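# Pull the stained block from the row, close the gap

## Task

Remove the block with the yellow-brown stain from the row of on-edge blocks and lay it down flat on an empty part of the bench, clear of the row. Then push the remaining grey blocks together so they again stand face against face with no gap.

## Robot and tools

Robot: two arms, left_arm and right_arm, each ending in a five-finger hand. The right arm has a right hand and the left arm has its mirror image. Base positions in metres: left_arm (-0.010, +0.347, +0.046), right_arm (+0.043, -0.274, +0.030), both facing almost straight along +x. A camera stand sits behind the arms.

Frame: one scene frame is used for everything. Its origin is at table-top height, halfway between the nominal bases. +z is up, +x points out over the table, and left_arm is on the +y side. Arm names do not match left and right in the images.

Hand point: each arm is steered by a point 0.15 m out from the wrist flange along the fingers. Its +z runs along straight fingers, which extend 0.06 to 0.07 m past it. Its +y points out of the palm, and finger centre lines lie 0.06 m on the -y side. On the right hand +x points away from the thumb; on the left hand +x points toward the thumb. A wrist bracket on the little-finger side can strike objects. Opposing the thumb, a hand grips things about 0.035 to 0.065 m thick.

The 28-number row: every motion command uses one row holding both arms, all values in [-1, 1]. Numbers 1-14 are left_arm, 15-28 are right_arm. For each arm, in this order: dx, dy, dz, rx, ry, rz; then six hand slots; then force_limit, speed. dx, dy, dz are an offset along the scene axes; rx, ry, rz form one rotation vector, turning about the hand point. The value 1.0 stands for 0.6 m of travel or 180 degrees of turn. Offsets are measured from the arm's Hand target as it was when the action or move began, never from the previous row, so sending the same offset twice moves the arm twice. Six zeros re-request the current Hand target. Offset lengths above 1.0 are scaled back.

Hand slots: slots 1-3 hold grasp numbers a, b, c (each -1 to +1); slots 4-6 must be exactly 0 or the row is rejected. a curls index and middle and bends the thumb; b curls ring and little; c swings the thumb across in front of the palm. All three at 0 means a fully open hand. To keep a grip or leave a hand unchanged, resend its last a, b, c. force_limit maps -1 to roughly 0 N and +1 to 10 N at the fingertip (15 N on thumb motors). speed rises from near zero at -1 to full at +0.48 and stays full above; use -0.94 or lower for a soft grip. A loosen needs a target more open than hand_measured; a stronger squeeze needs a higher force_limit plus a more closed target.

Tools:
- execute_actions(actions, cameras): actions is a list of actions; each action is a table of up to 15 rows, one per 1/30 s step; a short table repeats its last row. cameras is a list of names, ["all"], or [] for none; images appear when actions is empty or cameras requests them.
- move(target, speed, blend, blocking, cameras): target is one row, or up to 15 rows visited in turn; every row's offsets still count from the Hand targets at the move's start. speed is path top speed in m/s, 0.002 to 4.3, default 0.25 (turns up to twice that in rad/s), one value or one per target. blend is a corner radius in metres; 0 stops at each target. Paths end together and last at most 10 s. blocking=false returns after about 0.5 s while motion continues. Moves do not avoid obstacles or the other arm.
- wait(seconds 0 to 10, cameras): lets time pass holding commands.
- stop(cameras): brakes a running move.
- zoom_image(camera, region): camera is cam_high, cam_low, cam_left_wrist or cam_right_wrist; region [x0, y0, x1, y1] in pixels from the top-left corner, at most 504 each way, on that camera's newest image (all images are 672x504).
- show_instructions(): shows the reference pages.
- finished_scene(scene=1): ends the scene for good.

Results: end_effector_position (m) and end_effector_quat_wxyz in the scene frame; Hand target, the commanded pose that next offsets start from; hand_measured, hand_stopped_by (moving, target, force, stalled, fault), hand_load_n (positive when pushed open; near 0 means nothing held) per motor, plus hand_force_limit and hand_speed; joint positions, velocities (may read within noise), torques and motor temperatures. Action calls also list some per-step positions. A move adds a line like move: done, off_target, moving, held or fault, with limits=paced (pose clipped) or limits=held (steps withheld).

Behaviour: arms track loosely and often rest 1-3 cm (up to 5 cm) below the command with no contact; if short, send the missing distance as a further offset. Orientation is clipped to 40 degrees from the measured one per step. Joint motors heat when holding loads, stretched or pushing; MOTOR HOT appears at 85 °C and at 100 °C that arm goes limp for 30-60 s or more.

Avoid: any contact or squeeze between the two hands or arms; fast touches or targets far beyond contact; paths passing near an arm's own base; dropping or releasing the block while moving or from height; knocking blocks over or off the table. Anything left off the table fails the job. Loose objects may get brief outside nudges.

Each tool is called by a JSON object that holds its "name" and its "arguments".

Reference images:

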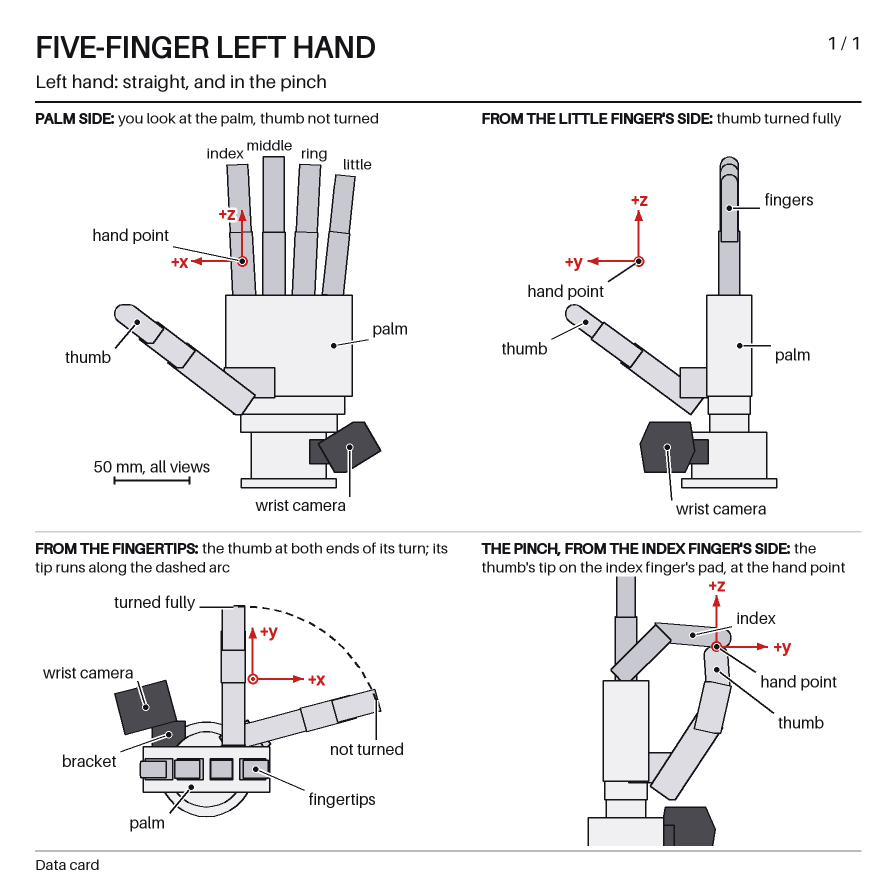

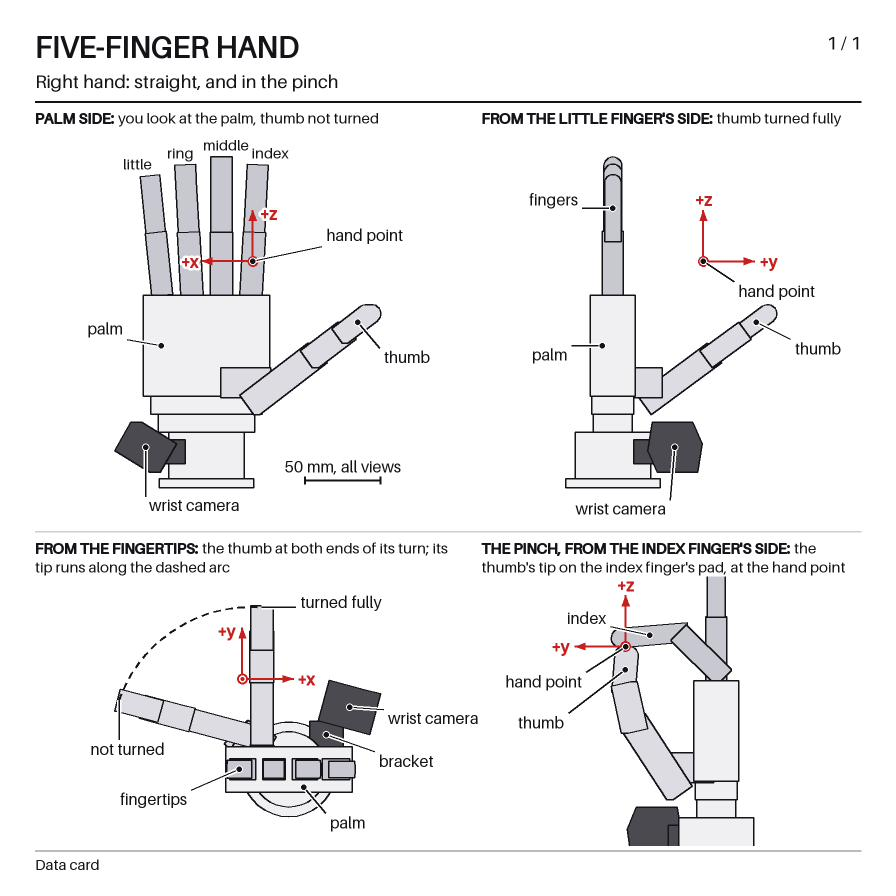

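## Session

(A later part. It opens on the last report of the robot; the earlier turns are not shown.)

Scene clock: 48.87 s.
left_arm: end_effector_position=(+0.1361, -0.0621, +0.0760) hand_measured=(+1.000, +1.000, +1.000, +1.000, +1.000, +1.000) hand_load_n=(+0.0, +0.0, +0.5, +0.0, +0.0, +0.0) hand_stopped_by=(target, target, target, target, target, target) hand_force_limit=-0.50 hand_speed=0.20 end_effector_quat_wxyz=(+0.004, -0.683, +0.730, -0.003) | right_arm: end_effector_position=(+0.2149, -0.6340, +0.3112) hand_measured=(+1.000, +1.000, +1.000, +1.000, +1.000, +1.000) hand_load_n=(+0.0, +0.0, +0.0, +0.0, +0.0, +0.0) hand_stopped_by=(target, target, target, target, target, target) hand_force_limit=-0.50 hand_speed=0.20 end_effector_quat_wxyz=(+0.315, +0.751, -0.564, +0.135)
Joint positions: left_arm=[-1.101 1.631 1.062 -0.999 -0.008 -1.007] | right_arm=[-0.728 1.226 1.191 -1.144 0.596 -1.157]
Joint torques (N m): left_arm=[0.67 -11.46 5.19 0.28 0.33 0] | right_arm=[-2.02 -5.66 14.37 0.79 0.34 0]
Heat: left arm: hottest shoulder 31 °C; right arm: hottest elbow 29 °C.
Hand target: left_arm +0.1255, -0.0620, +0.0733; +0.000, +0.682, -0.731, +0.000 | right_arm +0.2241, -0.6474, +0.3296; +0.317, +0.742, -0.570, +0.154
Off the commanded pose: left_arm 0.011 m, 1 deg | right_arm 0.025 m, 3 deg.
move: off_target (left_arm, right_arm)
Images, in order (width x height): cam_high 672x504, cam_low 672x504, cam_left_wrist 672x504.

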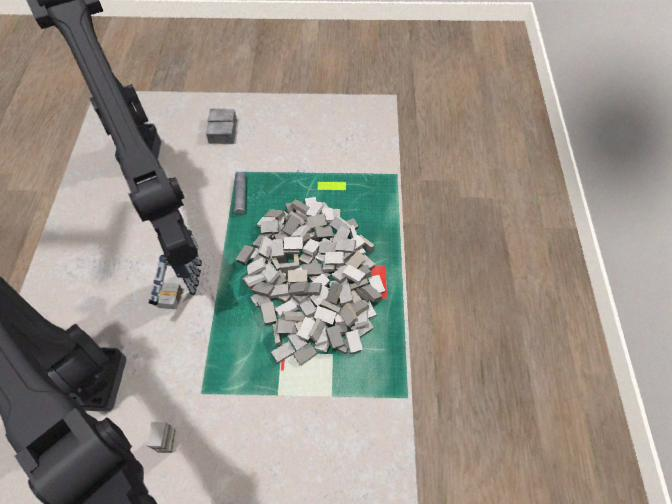

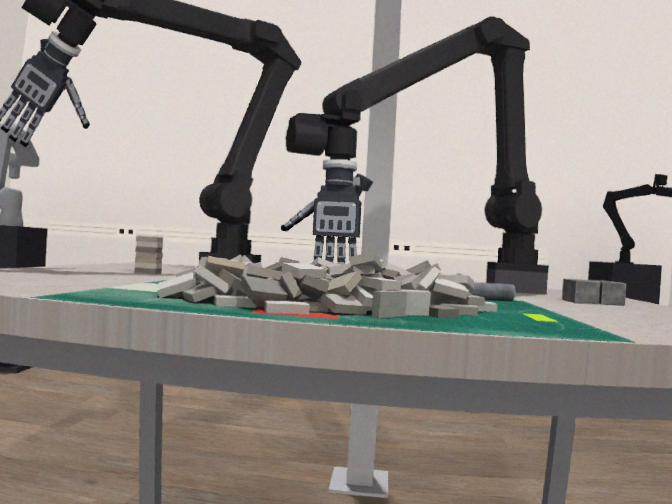

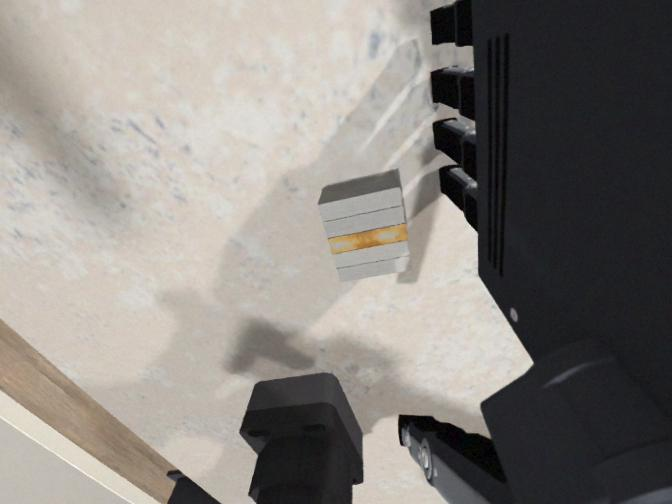

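{"name": "move", "arguments": {"target": [0.0167,-0.0133,0.01,0,0,0,0,0,0,0,0,0,-0.5,0.2,0,0,0,0,0,0,0,0,0,0,0,0,-0.5,0.2], "speed": 0.06, "cameras": ["cam_high","cam_left_wrist"]}}

{"name": "zoom_image", "arguments": {"camera": "cam_left_wrist", "region": [300, 140, 540, 290]}}

{"name": "zoom_image", "arguments": {"camera": "cam_high", "region": [140, 260, 210, 315]}}

Scene clock: 50.63 s.
left_arm: end_effector_position=(+0.1359, -0.0616, +0.0760) hand_measured=(+1.000, +1.000, +1.000, +1.000, +1.000, +1.000) hand_load_n=(+0.0, +0.0, +0.0, +0.0, +0.0, +0.0) hand_stopped_by=(target, target, target, target, target, target) hand_force_limit=-0.50 hand_speed=0.20 end_effector_quat_wxyz=(+0.004, -0.684, +0.730, -0.002) | right_arm: end_effector_position=(+0.2149, -0.6340, +0.3112) hand_measured=(+1.000, +1.000, +1.000, +1.000, +1.000, +1.000) hand_load_n=(+0.0, +0.5, +0.0, +0.0, +0.0, +0.0) hand_stopped_by=(target, target, target, target, target, target) hand_force_limit=-0.50 hand_speed=0.20 end_effector_quat_wxyz=(+0.315, +0.751, -0.564, +0.135)
Joint positions: left_arm=[-1.101 1.631 1.062 -1.001 -0.008 -1.008] | right_arm=[-0.728 1.226 1.191 -1.144 0.596 -1.157]
Joint torques (N m): left_arm=[1.79 -10.05 8.17 -0.38 0.32 0.08] | right_arm=[-1.73 -6.07 14.45 0.72 0.33 0.06]
Heat: left arm: hottest shoulder 32 °C; right arm: hottest elbow 29 °C.
Hand target: left_arm +0.1356, -0.0700, +0.0793; +0.000, +0.682, -0.731, +0.000 | right_arm +0.2241, -0.6474, +0.3296; +0.317, +0.742, -0.570, +0.154
Off the commanded pose: left_arm 0.009 m, 1 deg | right_arm 0.025 m, 3 deg.
move: off_target (right_arm)
Images, in order (width x height): cam_high 672x504, cam_left_wrist 672x504.

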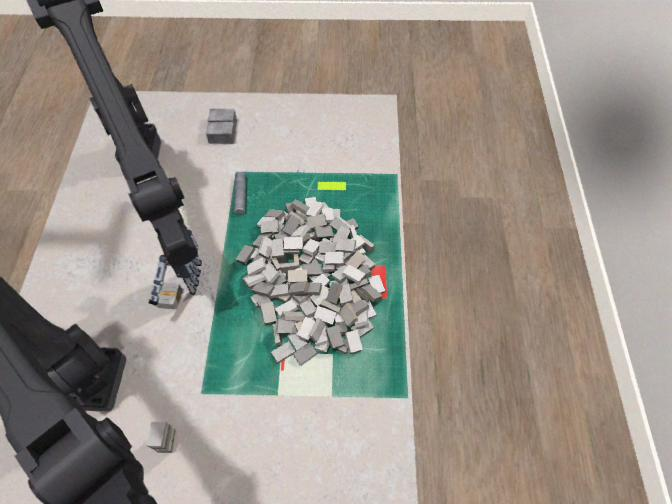

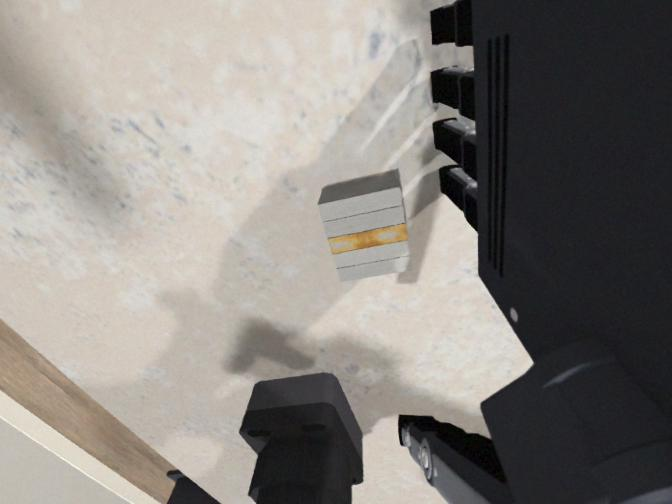

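Scaled by 2.100 from the camera's 672x504 image, which has a finer 960x720 frame.

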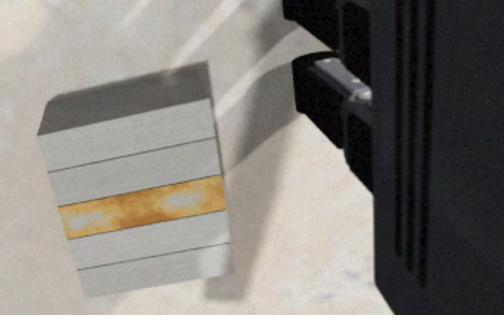

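Scaled by 7.200 from the camera's 672x504 image, which has a finer 960x720 frame.

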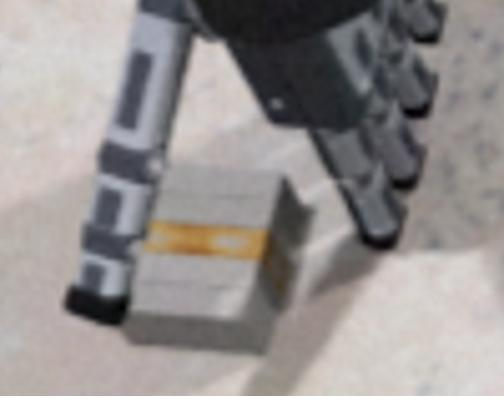

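{"name": "move", "arguments": {"target": [[0.0083,-0.005,0.05,0,0,0,0,0,0,0,0,0,-0.5,0.2,0,0,0,0,0,0,0,0,0,0,0,0,-0.5,0.2],[0.0083,-0.012,0.005,0,0,0,0,0,0,0,0,0,-0.5,0.2,0,0,0,0,0,0,0,0,0,0,0,0,-0.5,0.2]], "speed": 0.08, "cameras": ["cam_high","cam_left_wrist"]}}

{"name": "zoom_image", "arguments": {"camera": "cam_left_wrist", "region": [300, 140, 540, 290]}}

{"name": "zoom_image", "arguments": {"camera": "cam_high", "region": [140, 260, 210, 315]}}

Scene clock: 52.97 s.
left_arm: end_effector_position=(+0.1381, -0.0684, +0.0864) hand_measured=(+1.000, +1.000, +1.000, +1.000, +1.000, +1.000) hand_load_n=(+0.0, +0.0, +0.0, +0.0, +0.0, -0.5) hand_stopped_by=(target, target, target, target, target, target) hand_force_limit=-0.50 hand_speed=0.20 end_effector_quat_wxyz=(+0.001, -0.684, +0.730, +0.002) | right_arm: end_effector_position=(+0.2149, -0.6340, +0.3112) hand_measured=(+1.000, +1.000, +1.000, +1.000, +1.000, +1.000) hand_load_n=(+0.0, +0.0, +0.5, +0.0, +0.0, +0.0) hand_stopped_by=(target, target, target, target, target, target) hand_force_limit=-0.50 hand_speed=0.20 end_effector_quat_wxyz=(+0.315, +0.751, -0.564, +0.135)
Joint positions: left_arm=[-1.101 1.636 1.1 -1.038 -0.002 -1.008] | right_arm=[-0.728 1.226 1.191 -1.144 0.596 -1.157]
Joint torques (N m): left_arm=[1.61 -9.29 7.91 0.43 0.06 0.1] | right_arm=[-1.61 -6.3 14.52 0.79 0.32 0.04]
Heat: left arm: hottest shoulder 32 °C; right arm: hottest elbow 30 °C.
Hand target: left_arm +0.1405, -0.0773, +0.0824; +0.000, +0.682, -0.731, +0.000 | right_arm +0.2241, -0.6474, +0.3296; +0.317, +0.742, -0.570, +0.154
Off the commanded pose: left_arm 0.010 m, 0 deg | right_arm 0.025 m, 3 deg.
move: off_target (right_arm)
Images, in order (width x height): cam_high 672x504, cam_left_wrist 672x504.

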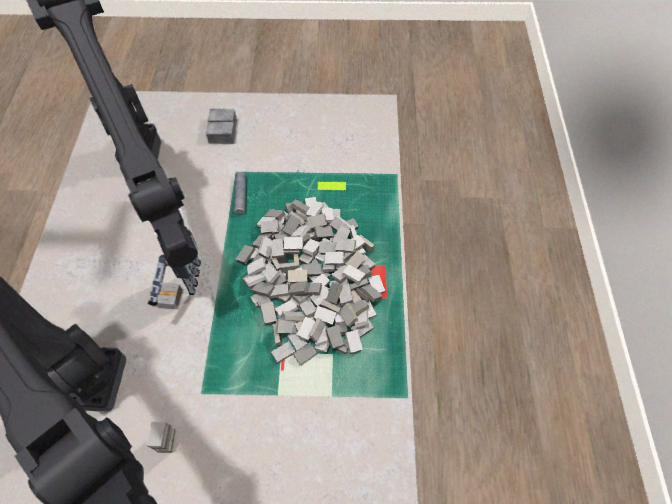

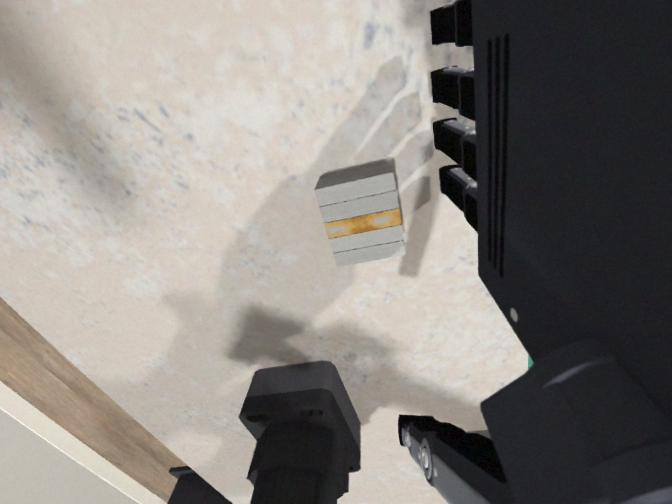

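Scaled by 2.100 from the camera's 672x504 image, which has a finer 960x720 frame.

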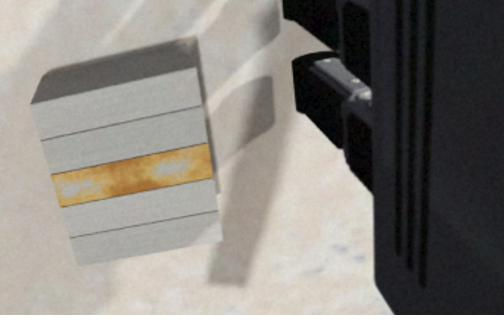

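Scaled by 7.200 from the camera's 672x504 image, which has a finer 960x720 frame.

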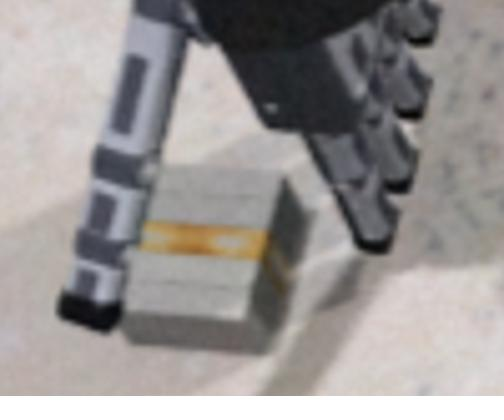

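{"name": "move", "arguments": {"target": [-0.035,-0.008,0,0,0,0,0,0,0,0,0,0,-0.5,0.2,0,0,0,0,0,0,0,0,0,0,0,0,-0.5,0.2], "speed": 0.06, "cameras": ["cam_high","cam_left_wrist"]}}

{"name": "zoom_image", "arguments": {"camera": "cam_left_wrist", "region": [300, 140, 540, 290]}}

{"name": "zoom_image", "arguments": {"camera": "cam_high", "region": [140, 260, 210, 315]}}

Scene clock: 55.07 s.
left_arm: end_effector_position=(+0.1204, -0.0776, +0.0864) hand_measured=(+1.000, +1.000, +1.000, +1.000, +1.000, +1.000) hand_load_n=(+0.0, +0.0, +0.0, +0.0, +0.0, -0.5) hand_stopped_by=(target, target, target, target, target, target) hand_force_limit=-0.50 hand_speed=0.20 end_effector_quat_wxyz=(+0.001, -0.679, +0.734, +0.000) | right_arm: end_effector_position=(+0.2149, -0.6340, +0.3112) hand_measured=(+1.000, +1.000, +1.000, +1.000, +1.000, +1.000) hand_load_n=(+0.0, +0.0, +0.0, +0.0, +0.0, +0.0) hand_stopped_by=(target, target, target, target, target, target) hand_force_limit=-0.50 hand_speed=0.20 end_effector_quat_wxyz=(+0.315, +0.751, -0.564, +0.135)
Joint positions: left_arm=[-1.146 1.636 1.1 -1.034 -0.001 -1.04] | right_arm=[-0.728 1.226 1.191 -1.144 0.596 -1.157]
Joint torques (N m): left_arm=[1.61 -10.46 6.67 0.51 0.04 -0.02] | right_arm=[-1.67 -6.12 14.45 0.69 0.31 0.03]
Heat: left arm: hottest shoulder 32 °C; right arm: hottest elbow 30 °C.
Hand target: left_arm +0.1195, -0.0822, +0.0824; +0.000, +0.682, -0.731, +0.000 | right_arm +0.2241, -0.6474, +0.3296; +0.317, +0.742, -0.570, +0.154
Off the commanded pose: left_arm 0.006 m, 1 deg | right_arm 0.025 m, 3 deg.
move: off_target (right_arm)
Images, in order (width x height): cam_high 672x504, cam_left_wrist 672x504.

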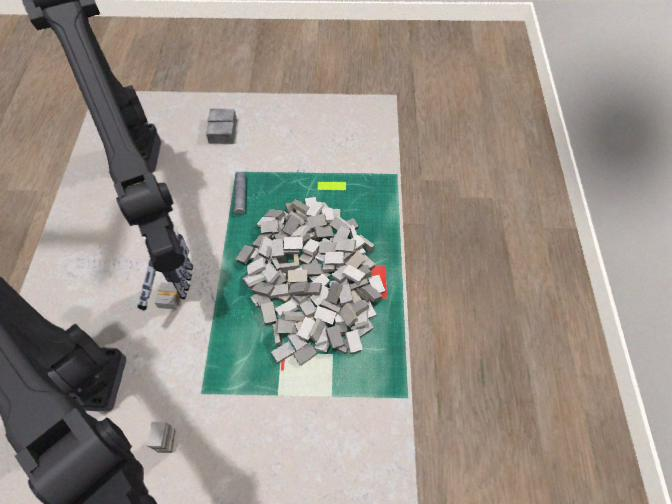

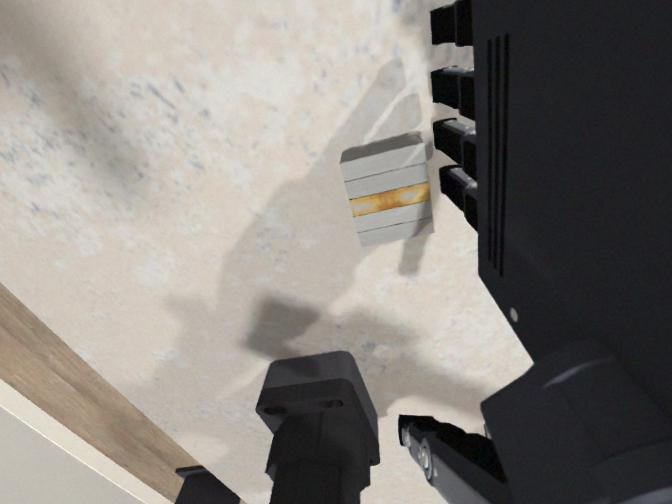

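Scaled by 2.100 from the camera's 672x504 image, which has a finer 960x720 frame.

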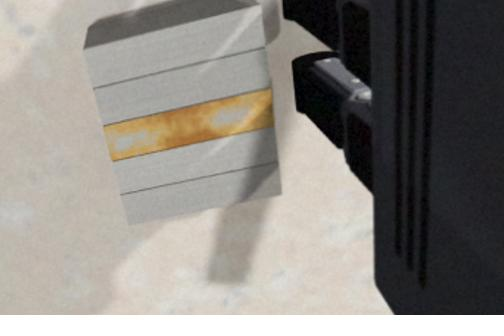

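Scaled by 7.200 from the camera's 672x504 image, which has a finer 960x720 frame.

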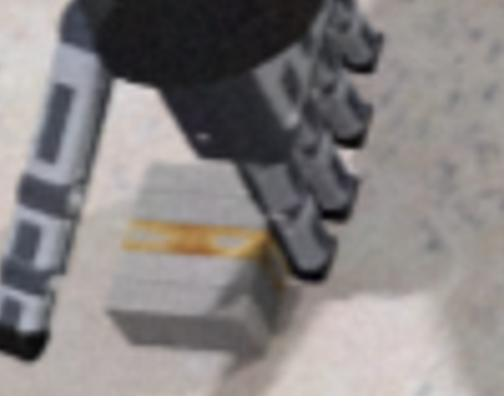

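{"name": "move", "arguments": {"target": [0,0.027,0,0,0,0,0,0,0,0,0,0,-0.5,0.2,0,0,0,0,0,0,0,0,0,0,0,0,-0.5,0.2], "speed": 0.06, "cameras": ["cam_high","cam_left_wrist"]}}

{"name": "zoom_image", "arguments": {"camera": "cam_left_wrist", "region": [300, 140, 540, 290]}}

{"name": "zoom_image", "arguments": {"camera": "cam_high", "region": [140, 260, 210, 315]}}

Scene clock: 56.67 s.
left_arm: end_effector_position=(+0.1155, -0.0669, +0.0776) hand_measured=(+1.000, +1.000, +1.000, +1.000, +1.000, +1.000) hand_load_n=(+0.0, +0.0, +0.0, +0.0, +0.0, +0.0) hand_stopped_by=(target, target, target, target, target, target) hand_force_limit=-0.50 hand_speed=0.20 end_effector_quat_wxyz=(+0.003, -0.679, +0.734, +0.009) | right_arm: end_effector_position=(+0.2149, -0.6340, +0.3112) hand_measured=(+1.000, +1.000, +1.000, +1.000, +1.000, +1.000) hand_load_n=(+0.0, +0.0, +0.0, +0.0, +0.0, +0.0) hand_stopped_by=(target, target, target, target, target, target) hand_force_limit=-0.50 hand_speed=0.20 end_effector_quat_wxyz=(+0.315, +0.751, -0.564, +0.135)
Joint positions: left_arm=[-1.145 1.633 1.068 -1.024 -0.001 -1.04] | right_arm=[-0.728 1.226 1.191 -1.144 0.596 -1.157]
Joint torques (N m): left_arm=[2.9 -12.51 5.75 0.35 0.02 0.08] | right_arm=[-1.44 -6.12 14.38 0.81 0.32 0.05]
Heat: left arm: hottest shoulder 32 °C; right arm: hottest elbow 30 °C.
Hand target: left_arm +0.1195, -0.0659, +0.0824; +0.000, +0.682, -0.731, +0.000 | right_arm +0.2241, -0.6474, +0.3296; +0.317, +0.742, -0.570, +0.154
Off the commanded pose: left_arm 0.006 m, 1 deg | right_arm 0.025 m, 3 deg.
move: off_target (right_arm)
Images, in order (width x height): cam_high 672x504, cam_left_wrist 672x504.

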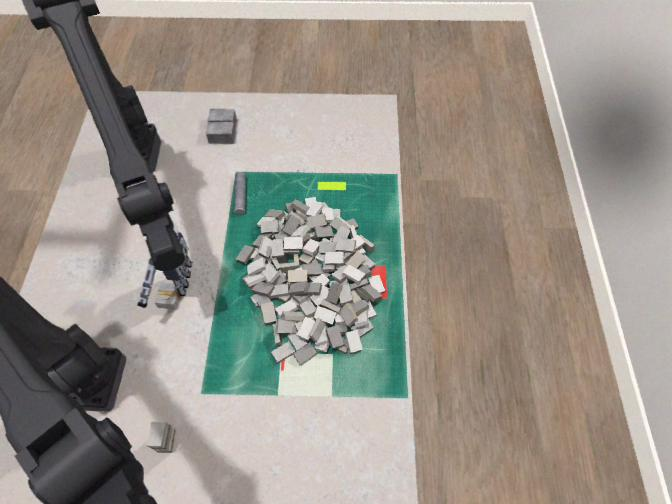

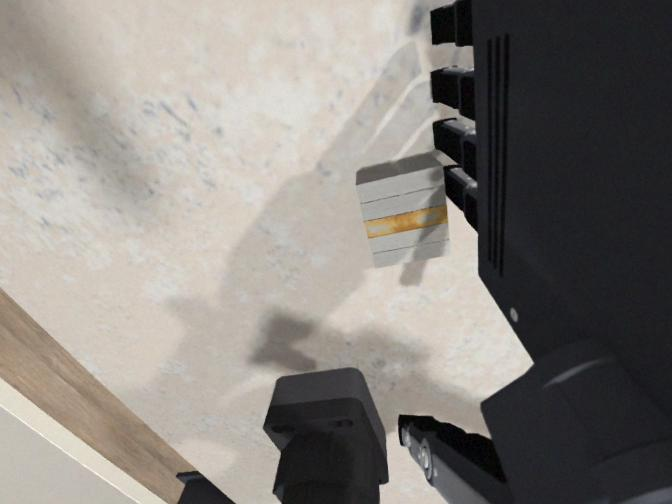

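Scaled by 2.100 from the camera's 672x504 image, which has a finer 960x720 frame.

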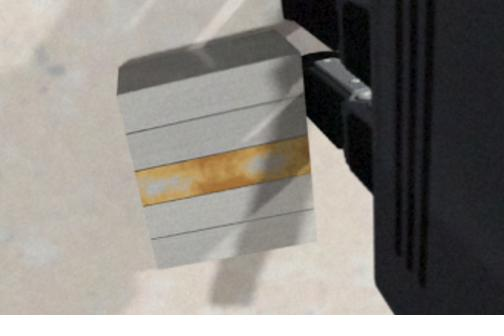

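Scaled by 7.200 from the camera's 672x504 image, which has a finer 960x720 frame.

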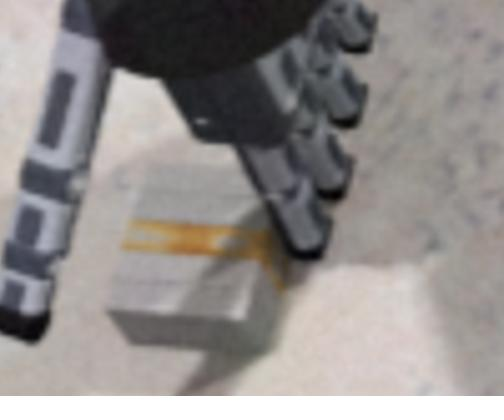

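{"name": "move", "arguments": {"target": [-0.08,0.008,0.006,0,0,0,0,0,0,0,0,0,-0.5,0.2,0,0,0,0,0,0,0,0,0,0,0,0,-0.5,0.2], "speed": 0.05, "cameras": ["cam_high","cam_left_wrist"]}}

{"name": "zoom_image", "arguments": {"camera": "cam_left_wrist", "region": [300, 140, 540, 290]}}

{"name": "zoom_image", "arguments": {"camera": "cam_high", "region": [120, 255, 200, 315]}}

Scene clock: 60.30 s.
left_arm: end_effector_position=(+0.0752, -0.0580, +0.0793) hand_measured=(+1.000, +1.000, +1.000, +1.000, +1.000, +1.000) hand_load_n=(+0.0, +0.0, +0.5, +0.0, +0.0, +0.0) hand_stopped_by=(target, target, target, target, target, target) hand_force_limit=-0.50 hand_speed=0.20 end_effector_quat_wxyz=(+0.005, -0.681, +0.732, +0.010) | right_arm: end_effector_position=(+0.2149, -0.6340, +0.3112) hand_measured=(+1.000, +1.000, +1.000, +1.000, +1.000, +1.000) hand_load_n=(+0.0, +0.0, +0.0, +0.0, -0.5, +0.0) hand_stopped_by=(target, target, target, target, target, target) hand_force_limit=-0.50 hand_speed=0.20 end_effector_quat_wxyz=(+0.315, +0.751, -0.564, +0.135)
Joint positions: left_arm=[-1.225 1.575 1.001 -1.019 -0.001 -1.124] | right_arm=[-0.728 1.226 1.191 -1.144 0.596 -1.157]
Joint torques (N m): left_arm=[1.49 -11.52 5.85 0.29 0.03 -0.05] | right_arm=[-1.49 -5.89 14.57 0.77 0.32 0]
Heat: left arm: hottest shoulder 32 °C; right arm: hottest elbow 30 °C.
Hand target: left_arm +0.0715, -0.0610, +0.0860; +0.000, +0.682, -0.731, +0.000 | right_arm +0.2241, -0.6474, +0.3296; +0.317, +0.742, -0.570, +0.154
Off the commanded pose: left_arm 0.008 m, 1 deg | right_arm 0.025 m, 3 deg.
move: off_target (right_arm)
Images, in order (width x height): cam_high 672x504, cam_left_wrist 672x504.

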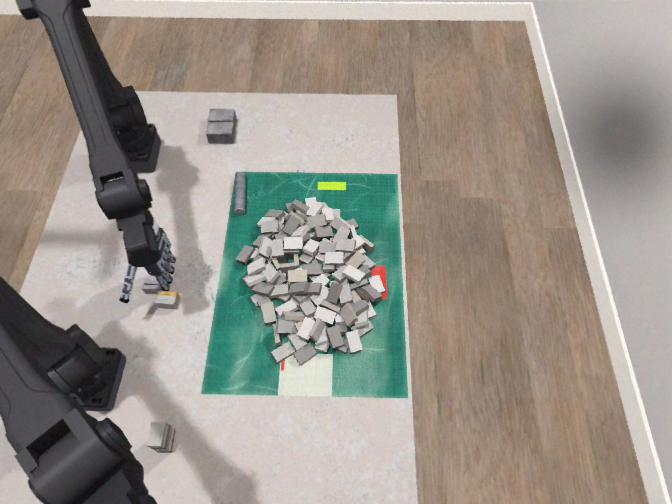

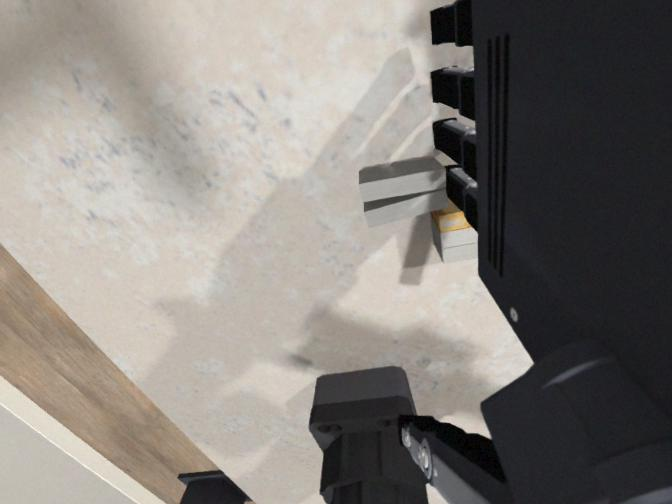

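Scaled by 2.100 from the camera's 672x504 image, which has a finer 960x720 frame.

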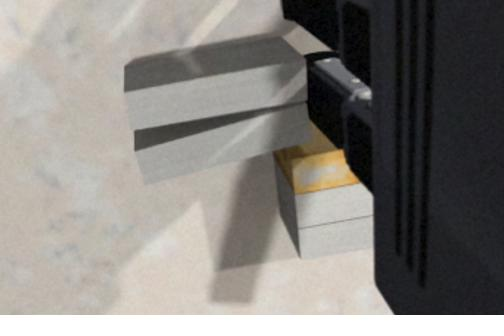

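Scaled by 6.300 from the camera's 672x504 image, which has a finer 960x720 frame.

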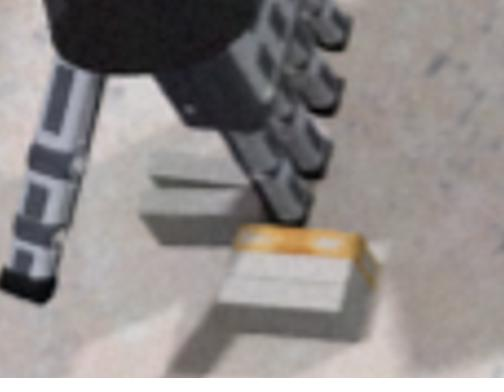

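{"name": "move", "arguments": {"target": [-0.1,0.008,0.003,0,0,0,0,0,0,0,0,0,-0.5,0.2,0,0,0,0,0,0,0,0,0,0,0,0,-0.5,0.2], "speed": 0.05, "cameras": ["cam_high","cam_left_wrist"]}}

{"name": "zoom_image", "arguments": {"camera": "cam_left_wrist", "region": [300, 140, 540, 290]}}

{"name": "zoom_image", "arguments": {"camera": "cam_high", "region": [100, 255, 200, 330]}}

Scene clock: 63.60 s.
left_arm: end_effector_position=(+0.0151, -0.0535, +0.0815) hand_measured=(+1.000, +1.000, +1.000, +1.000, +1.000, +1.000) hand_load_n=(+0.0, +0.0, +0.0, +0.0, +0.0, +0.0) hand_stopped_by=(target, target, target, target, target, target) hand_force_limit=-0.50 hand_speed=0.20 end_effector_quat_wxyz=(+0.006, -0.681, +0.733, +0.010) | right_arm: end_effector_position=(+0.2149, -0.6340, +0.3112) hand_measured=(+1.000, +1.000, +1.000, +1.000, +1.000, +1.000) hand_load_n=(+0.0, +0.0, +0.0, +0.0, +0.0, +0.0) hand_stopped_by=(target, target, target, target, target, target) hand_force_limit=-0.50 hand_speed=0.20 end_effector_quat_wxyz=(+0.315, +0.751, -0.564, +0.135)
Joint positions: left_arm=[-1.367 1.519 0.942 -1.018 -0.001 -1.266] | right_arm=[-0.728 1.226 1.191 -1.144 0.596 -1.157]
Joint torques (N m): left_arm=[1.08 -11.05 5.83 0.32 0.1 -0.07] | right_arm=[-1.44 -6.24 14.43 0.7 0.33 0]
Motor temperatures (°C): left_arm=[27 32 31 24 28 25] | right_arm=[27 28 31 26 26 24]
Heat: left arm: hottest shoulder 32 °C; right arm: hottest elbow 31 °C.
Hand target: left_arm +0.0114, -0.0564, +0.0879; +0.000, +0.682, -0.731, +0.000 | right_arm +0.2241, -0.6474, +0.3296; +0.317, +0.742, -0.570, +0.154
Off the commanded pose: left_arm 0.008 m, 1 deg | right_arm 0.025 m, 3 deg.
move: off_target (right_arm)
Images, in order (width x height): cam_high 672x504, cam_left_wrist 672x504.

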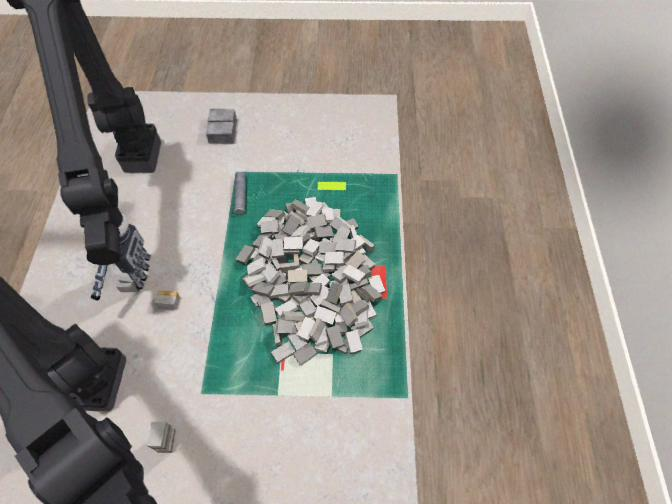

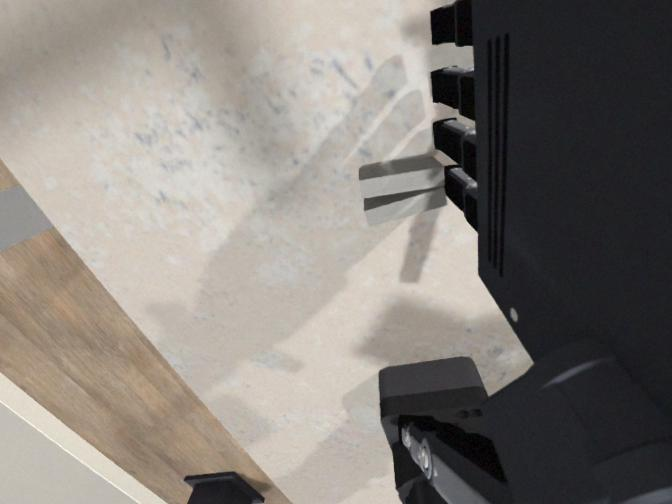

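Scaled by 2.100 from the camera's 672x504 image, which has a finer 960x720 frame.

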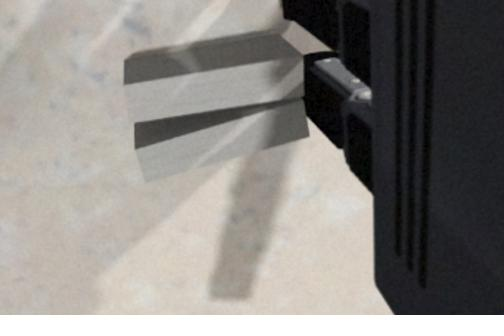

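Scaled by 5.040 from the camera's 672x504 image, which has a finer 960x720 frame.

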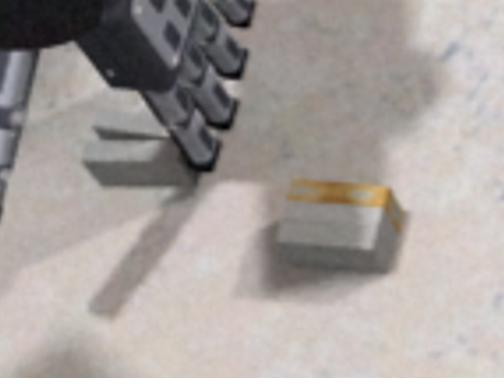

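{"name": "move", "arguments": {"target": [0.0443,-0.026,0.0,0,0,0,0,0,0,0,0,0,-0.5,0.2,0,0,0,0,0,0,0,0,0,0,0,0,-0.5,0.2], "speed": 0.05, "cameras": ["cam_high","cam_left_wrist"]}}

{"name": "zoom_image", "arguments": {"camera": "cam_left_wrist", "region": [300, 120, 540, 290]}}

{"name": "zoom_image", "arguments": {"camera": "cam_high", "region": [100, 255, 200, 330]}}

Scene clock: 66.30 s.
left_arm: end_effector_position=(+0.0311, -0.0557, +0.0830) hand_measured=(+1.000, +1.000, +1.000, +1.000, +1.000, +1.000) hand_load_n=(+0.0, +0.0, +0.0, -0.5, +0.0, +0.0) hand_stopped_by=(target, target, target, target, target, target) hand_force_limit=-0.50 hand_speed=0.20 end_effector_quat_wxyz=(+0.005, -0.685, +0.729, +0.008) | right_arm: end_effector_position=(+0.2149, -0.6340, +0.3112) hand_measured=(+1.000, +1.000, +1.000, +1.000, +1.000, +1.000) hand_load_n=(+0.0, +0.0, +0.0, +0.0, +0.0, +0.0) hand_stopped_by=(target, target, target, target, target, target) hand_force_limit=-0.50 hand_speed=0.20 end_effector_quat_wxyz=(+0.315, +0.751, -0.564, +0.135)
Joint positions: left_arm=[-1.329 1.526 0.955 -1.018 -0.001 -1.24] | right_arm=[-0.728 1.226 1.191 -1.144 0.596 -1.157]
Joint torques (N m): left_arm=[2.32 -7.24 9.36 0.05 0.01 0.19] | right_arm=[-1.38 -6.01 14.41 0.66 0.34 0.05]
Heat: left arm: hottest shoulder 32 °C; right arm: hottest elbow 31 °C.
Hand target: left_arm +0.0381, -0.0720, +0.0878; +0.000, +0.682, -0.731, +0.000 | right_arm +0.2241, -0.6474, +0.3296; +0.317, +0.742, -0.570, +0.154
Off the commanded pose: left_arm 0.018 m, 1 deg | right_arm 0.025 m, 3 deg.
move: off_target (left_arm, right_arm)
Images, in order (width x height): cam_high 672x504, cam_left_wrist 672x504.

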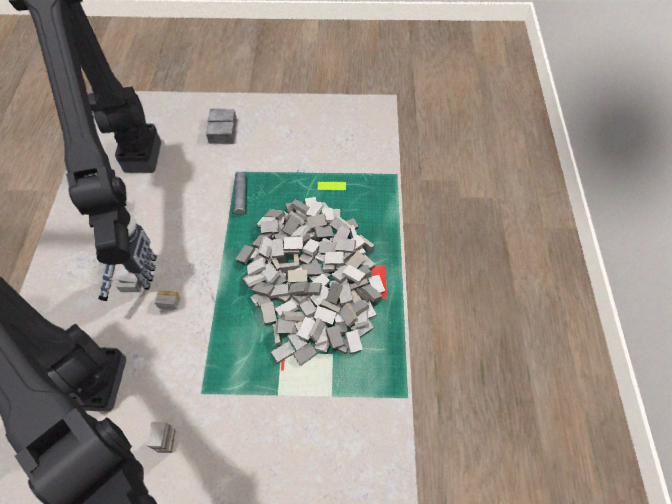

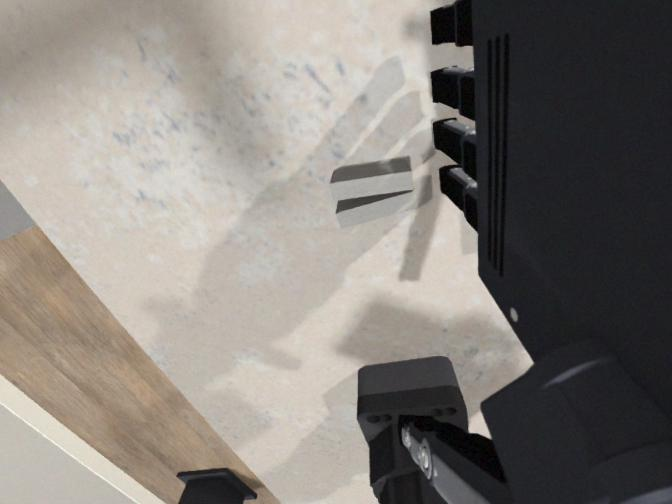

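Scaled by 2.100 from the camera's 672x504 image, which has a finer 960x720 frame.

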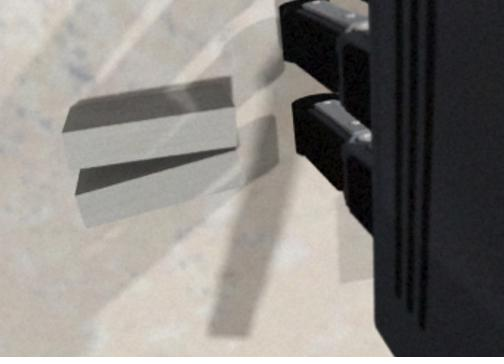

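Scaled by 5.040 from the camera's 672x504 image, which has a finer 960x720 frame.

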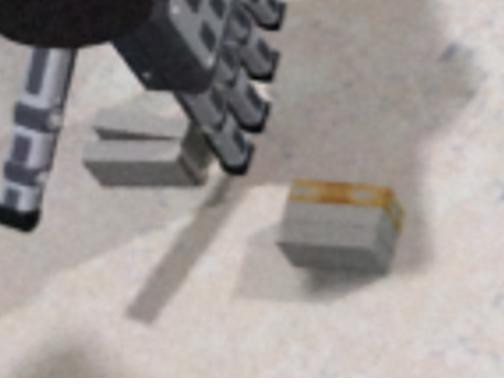

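{"name": "move", "arguments": {"target": [0.005,-0.01,0.0,0,0,0,0,0,0,0,0,0,-0.5,0.2,0,0,0,0,0,0,0,0,0,0,0,0,-0.5,0.2], "speed": 0.05, "cameras": ["cam_high","cam_left_wrist"]}}

{"name": "zoom_image", "arguments": {"camera": "cam_high", "region": [100, 255, 200, 330]}}

Scene clock: 67.60 s.
left_arm: end_effector_position=(+0.0333, -0.0622, +0.0829) hand_measured=(+1.000, +1.000, +1.000, +1.000, +1.000, +1.000) hand_load_n=(+0.0, +0.0, -0.5, +0.0, +0.0, +0.0) hand_stopped_by=(target, target, target, target, target, target) hand_force_limit=-0.50 hand_speed=0.20 end_effector_quat_wxyz=(+0.004, -0.684, +0.729, +0.007) | right_arm: end_effector_position=(+0.2149, -0.6340, +0.3112) hand_measured=(+1.000, +1.000, +1.000, +1.000, +1.000, +1.000) hand_load_n=(+0.0, +0.0, +0.0, +0.0, +0.0, +0.0) hand_stopped_by=(target, target, target, target, target, target) hand_force_limit=-0.50 hand_speed=0.20 end_effector_quat_wxyz=(+0.315, +0.751, -0.564, +0.135)
Joint positions: left_arm=[-1.327 1.542 0.973 -1.018 -0.001 -1.236] | right_arm=[-0.728 1.226 1.191 -1.144 0.596 -1.157]
Joint torques (N m): left_arm=[2.73 -7.59 9.37 -0.16 0.03 0.21] | right_arm=[-1.14 -6.12 14.39 0.73 0.32 0.05]
Heat: left arm: hottest shoulder 32 °C; right arm: hottest elbow 31 °C.
Hand target: left_arm +0.0410, -0.0779, +0.0878; +0.000, +0.682, -0.731, +0.000 | right_arm +0.2241, -0.6474, +0.3296; +0.317, +0.742, -0.570, +0.154
Off the commanded pose: left_arm 0.018 m, 1 deg | right_arm 0.025 m, 3 deg.
move: off_target (left_arm, right_arm)
Images, in order (width x height): cam_high 672x504, cam_left_wrist 672x504.

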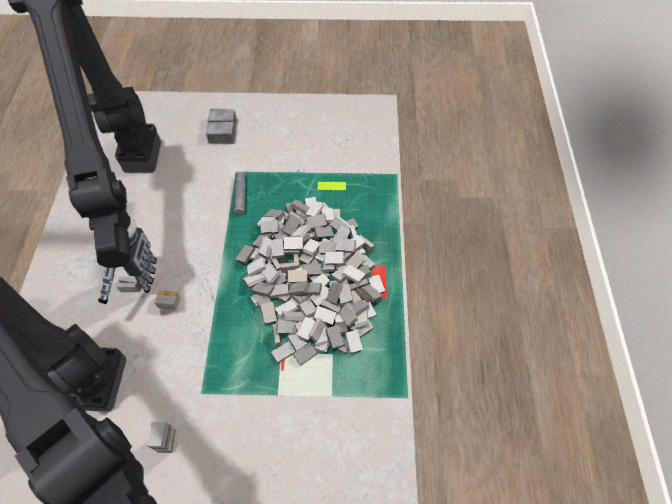

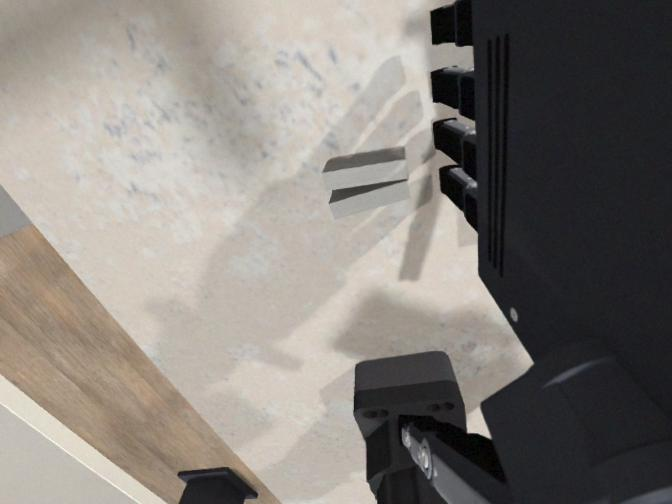

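Scaled by 5.040 from the camera's 672x504 image, which has a finer 960x720 frame.

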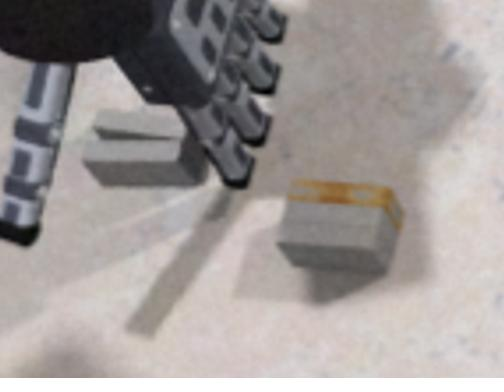

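{"name": "move", "arguments": {"target": [0.018,-0.01,0.0,0,0,0,0,0,0,0,0,0,-0.5,0.2,0,0,0,0,0,0,0,0,0,0,0,0,-0.5,0.2], "speed": 0.05, "cameras": ["cam_high","cam_left_wrist"]}}

{"name": "zoom_image", "arguments": {"camera": "cam_high", "region": [130, 265, 200, 320]}}

{"name": "zoom_image", "arguments": {"camera": "cam_left_wrist", "region": [400, 100, 520, 290]}}

Scene clock: 69.23 s.
left_arm: end_effector_position=(+0.0444, -0.0695, +0.0831) hand_measured=(+1.000, +1.000, +1.000, +1.000, +1.000, +1.000) hand_load_n=(+0.0, +0.0, +0.0, +0.0, +0.0, +0.0) hand_stopped_by=(target, target, target, target, target, target) hand_force_limit=-0.50 hand_speed=0.20 end_effector_quat_wxyz=(+0.003, -0.685, +0.729, +0.005) | right_arm: end_effector_position=(+0.2149, -0.6340, +0.3112) hand_measured=(+1.000, +1.000, +1.000, +1.000, +1.000, +1.000) hand_load_n=(+0.0, +0.0, +0.0, +0.0, -0.5, +0.0) hand_stopped_by=(target, target, target, target, target, target) hand_force_limit=-0.50 hand_speed=0.20 end_effector_quat_wxyz=(+0.315, +0.751, -0.564, +0.135)
Joint positions: left_arm=[-1.306 1.562 0.998 -1.018 -0.001 -1.216] | right_arm=[-0.728 1.226 1.191 -1.144 0.596 -1.157]
Joint torques (N m): left_arm=[2.43 -8.82 9.44 -0.06 0.01 0.16] | right_arm=[-1.61 -5.95 14.48 0.85 0.31 0.01]
Heat: left arm: hottest shoulder 32 °C; right arm: hottest elbow 31 °C.
Hand target: left_arm +0.0519, -0.0840, +0.0878; +0.000, +0.682, -0.731, +0.000 | right_arm +0.2241, -0.6474, +0.3296; +0.317, +0.742, -0.570, +0.154
Off the commanded pose: left_arm 0.017 m, 1 deg | right_arm 0.025 m, 3 deg.
move: off_target (left_arm, right_arm)
Images, in order (width x height): cam_high 672x504, cam_left_wrist 672x504.

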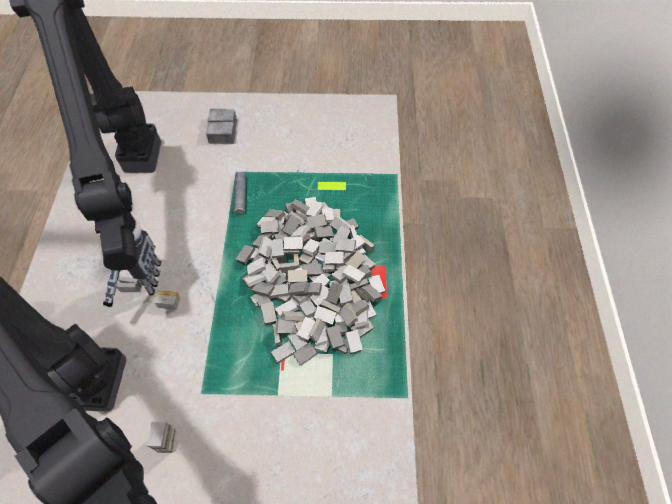

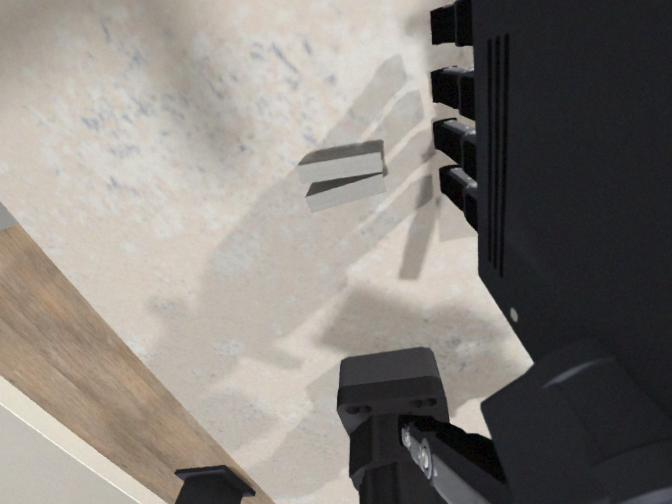

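Scaled by 7.200 from the camera's 672x504 image, which has a finer 960x720 frame.

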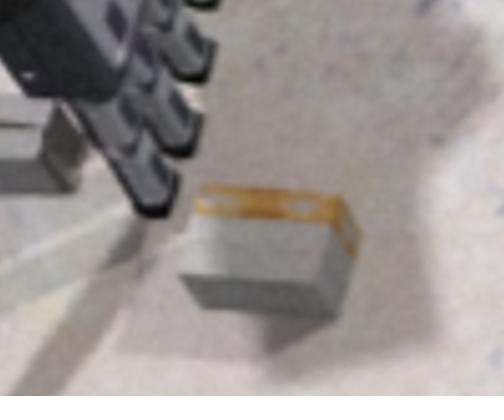

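Scaled by 2.653 from the camera's 672x504 image, which has a finer 960x720 frame.

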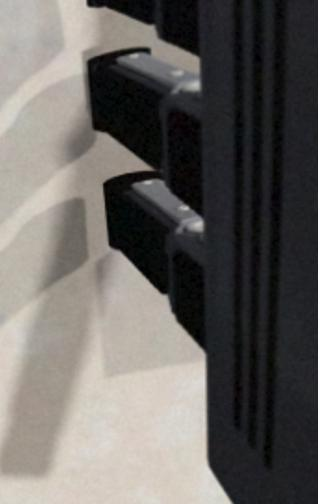

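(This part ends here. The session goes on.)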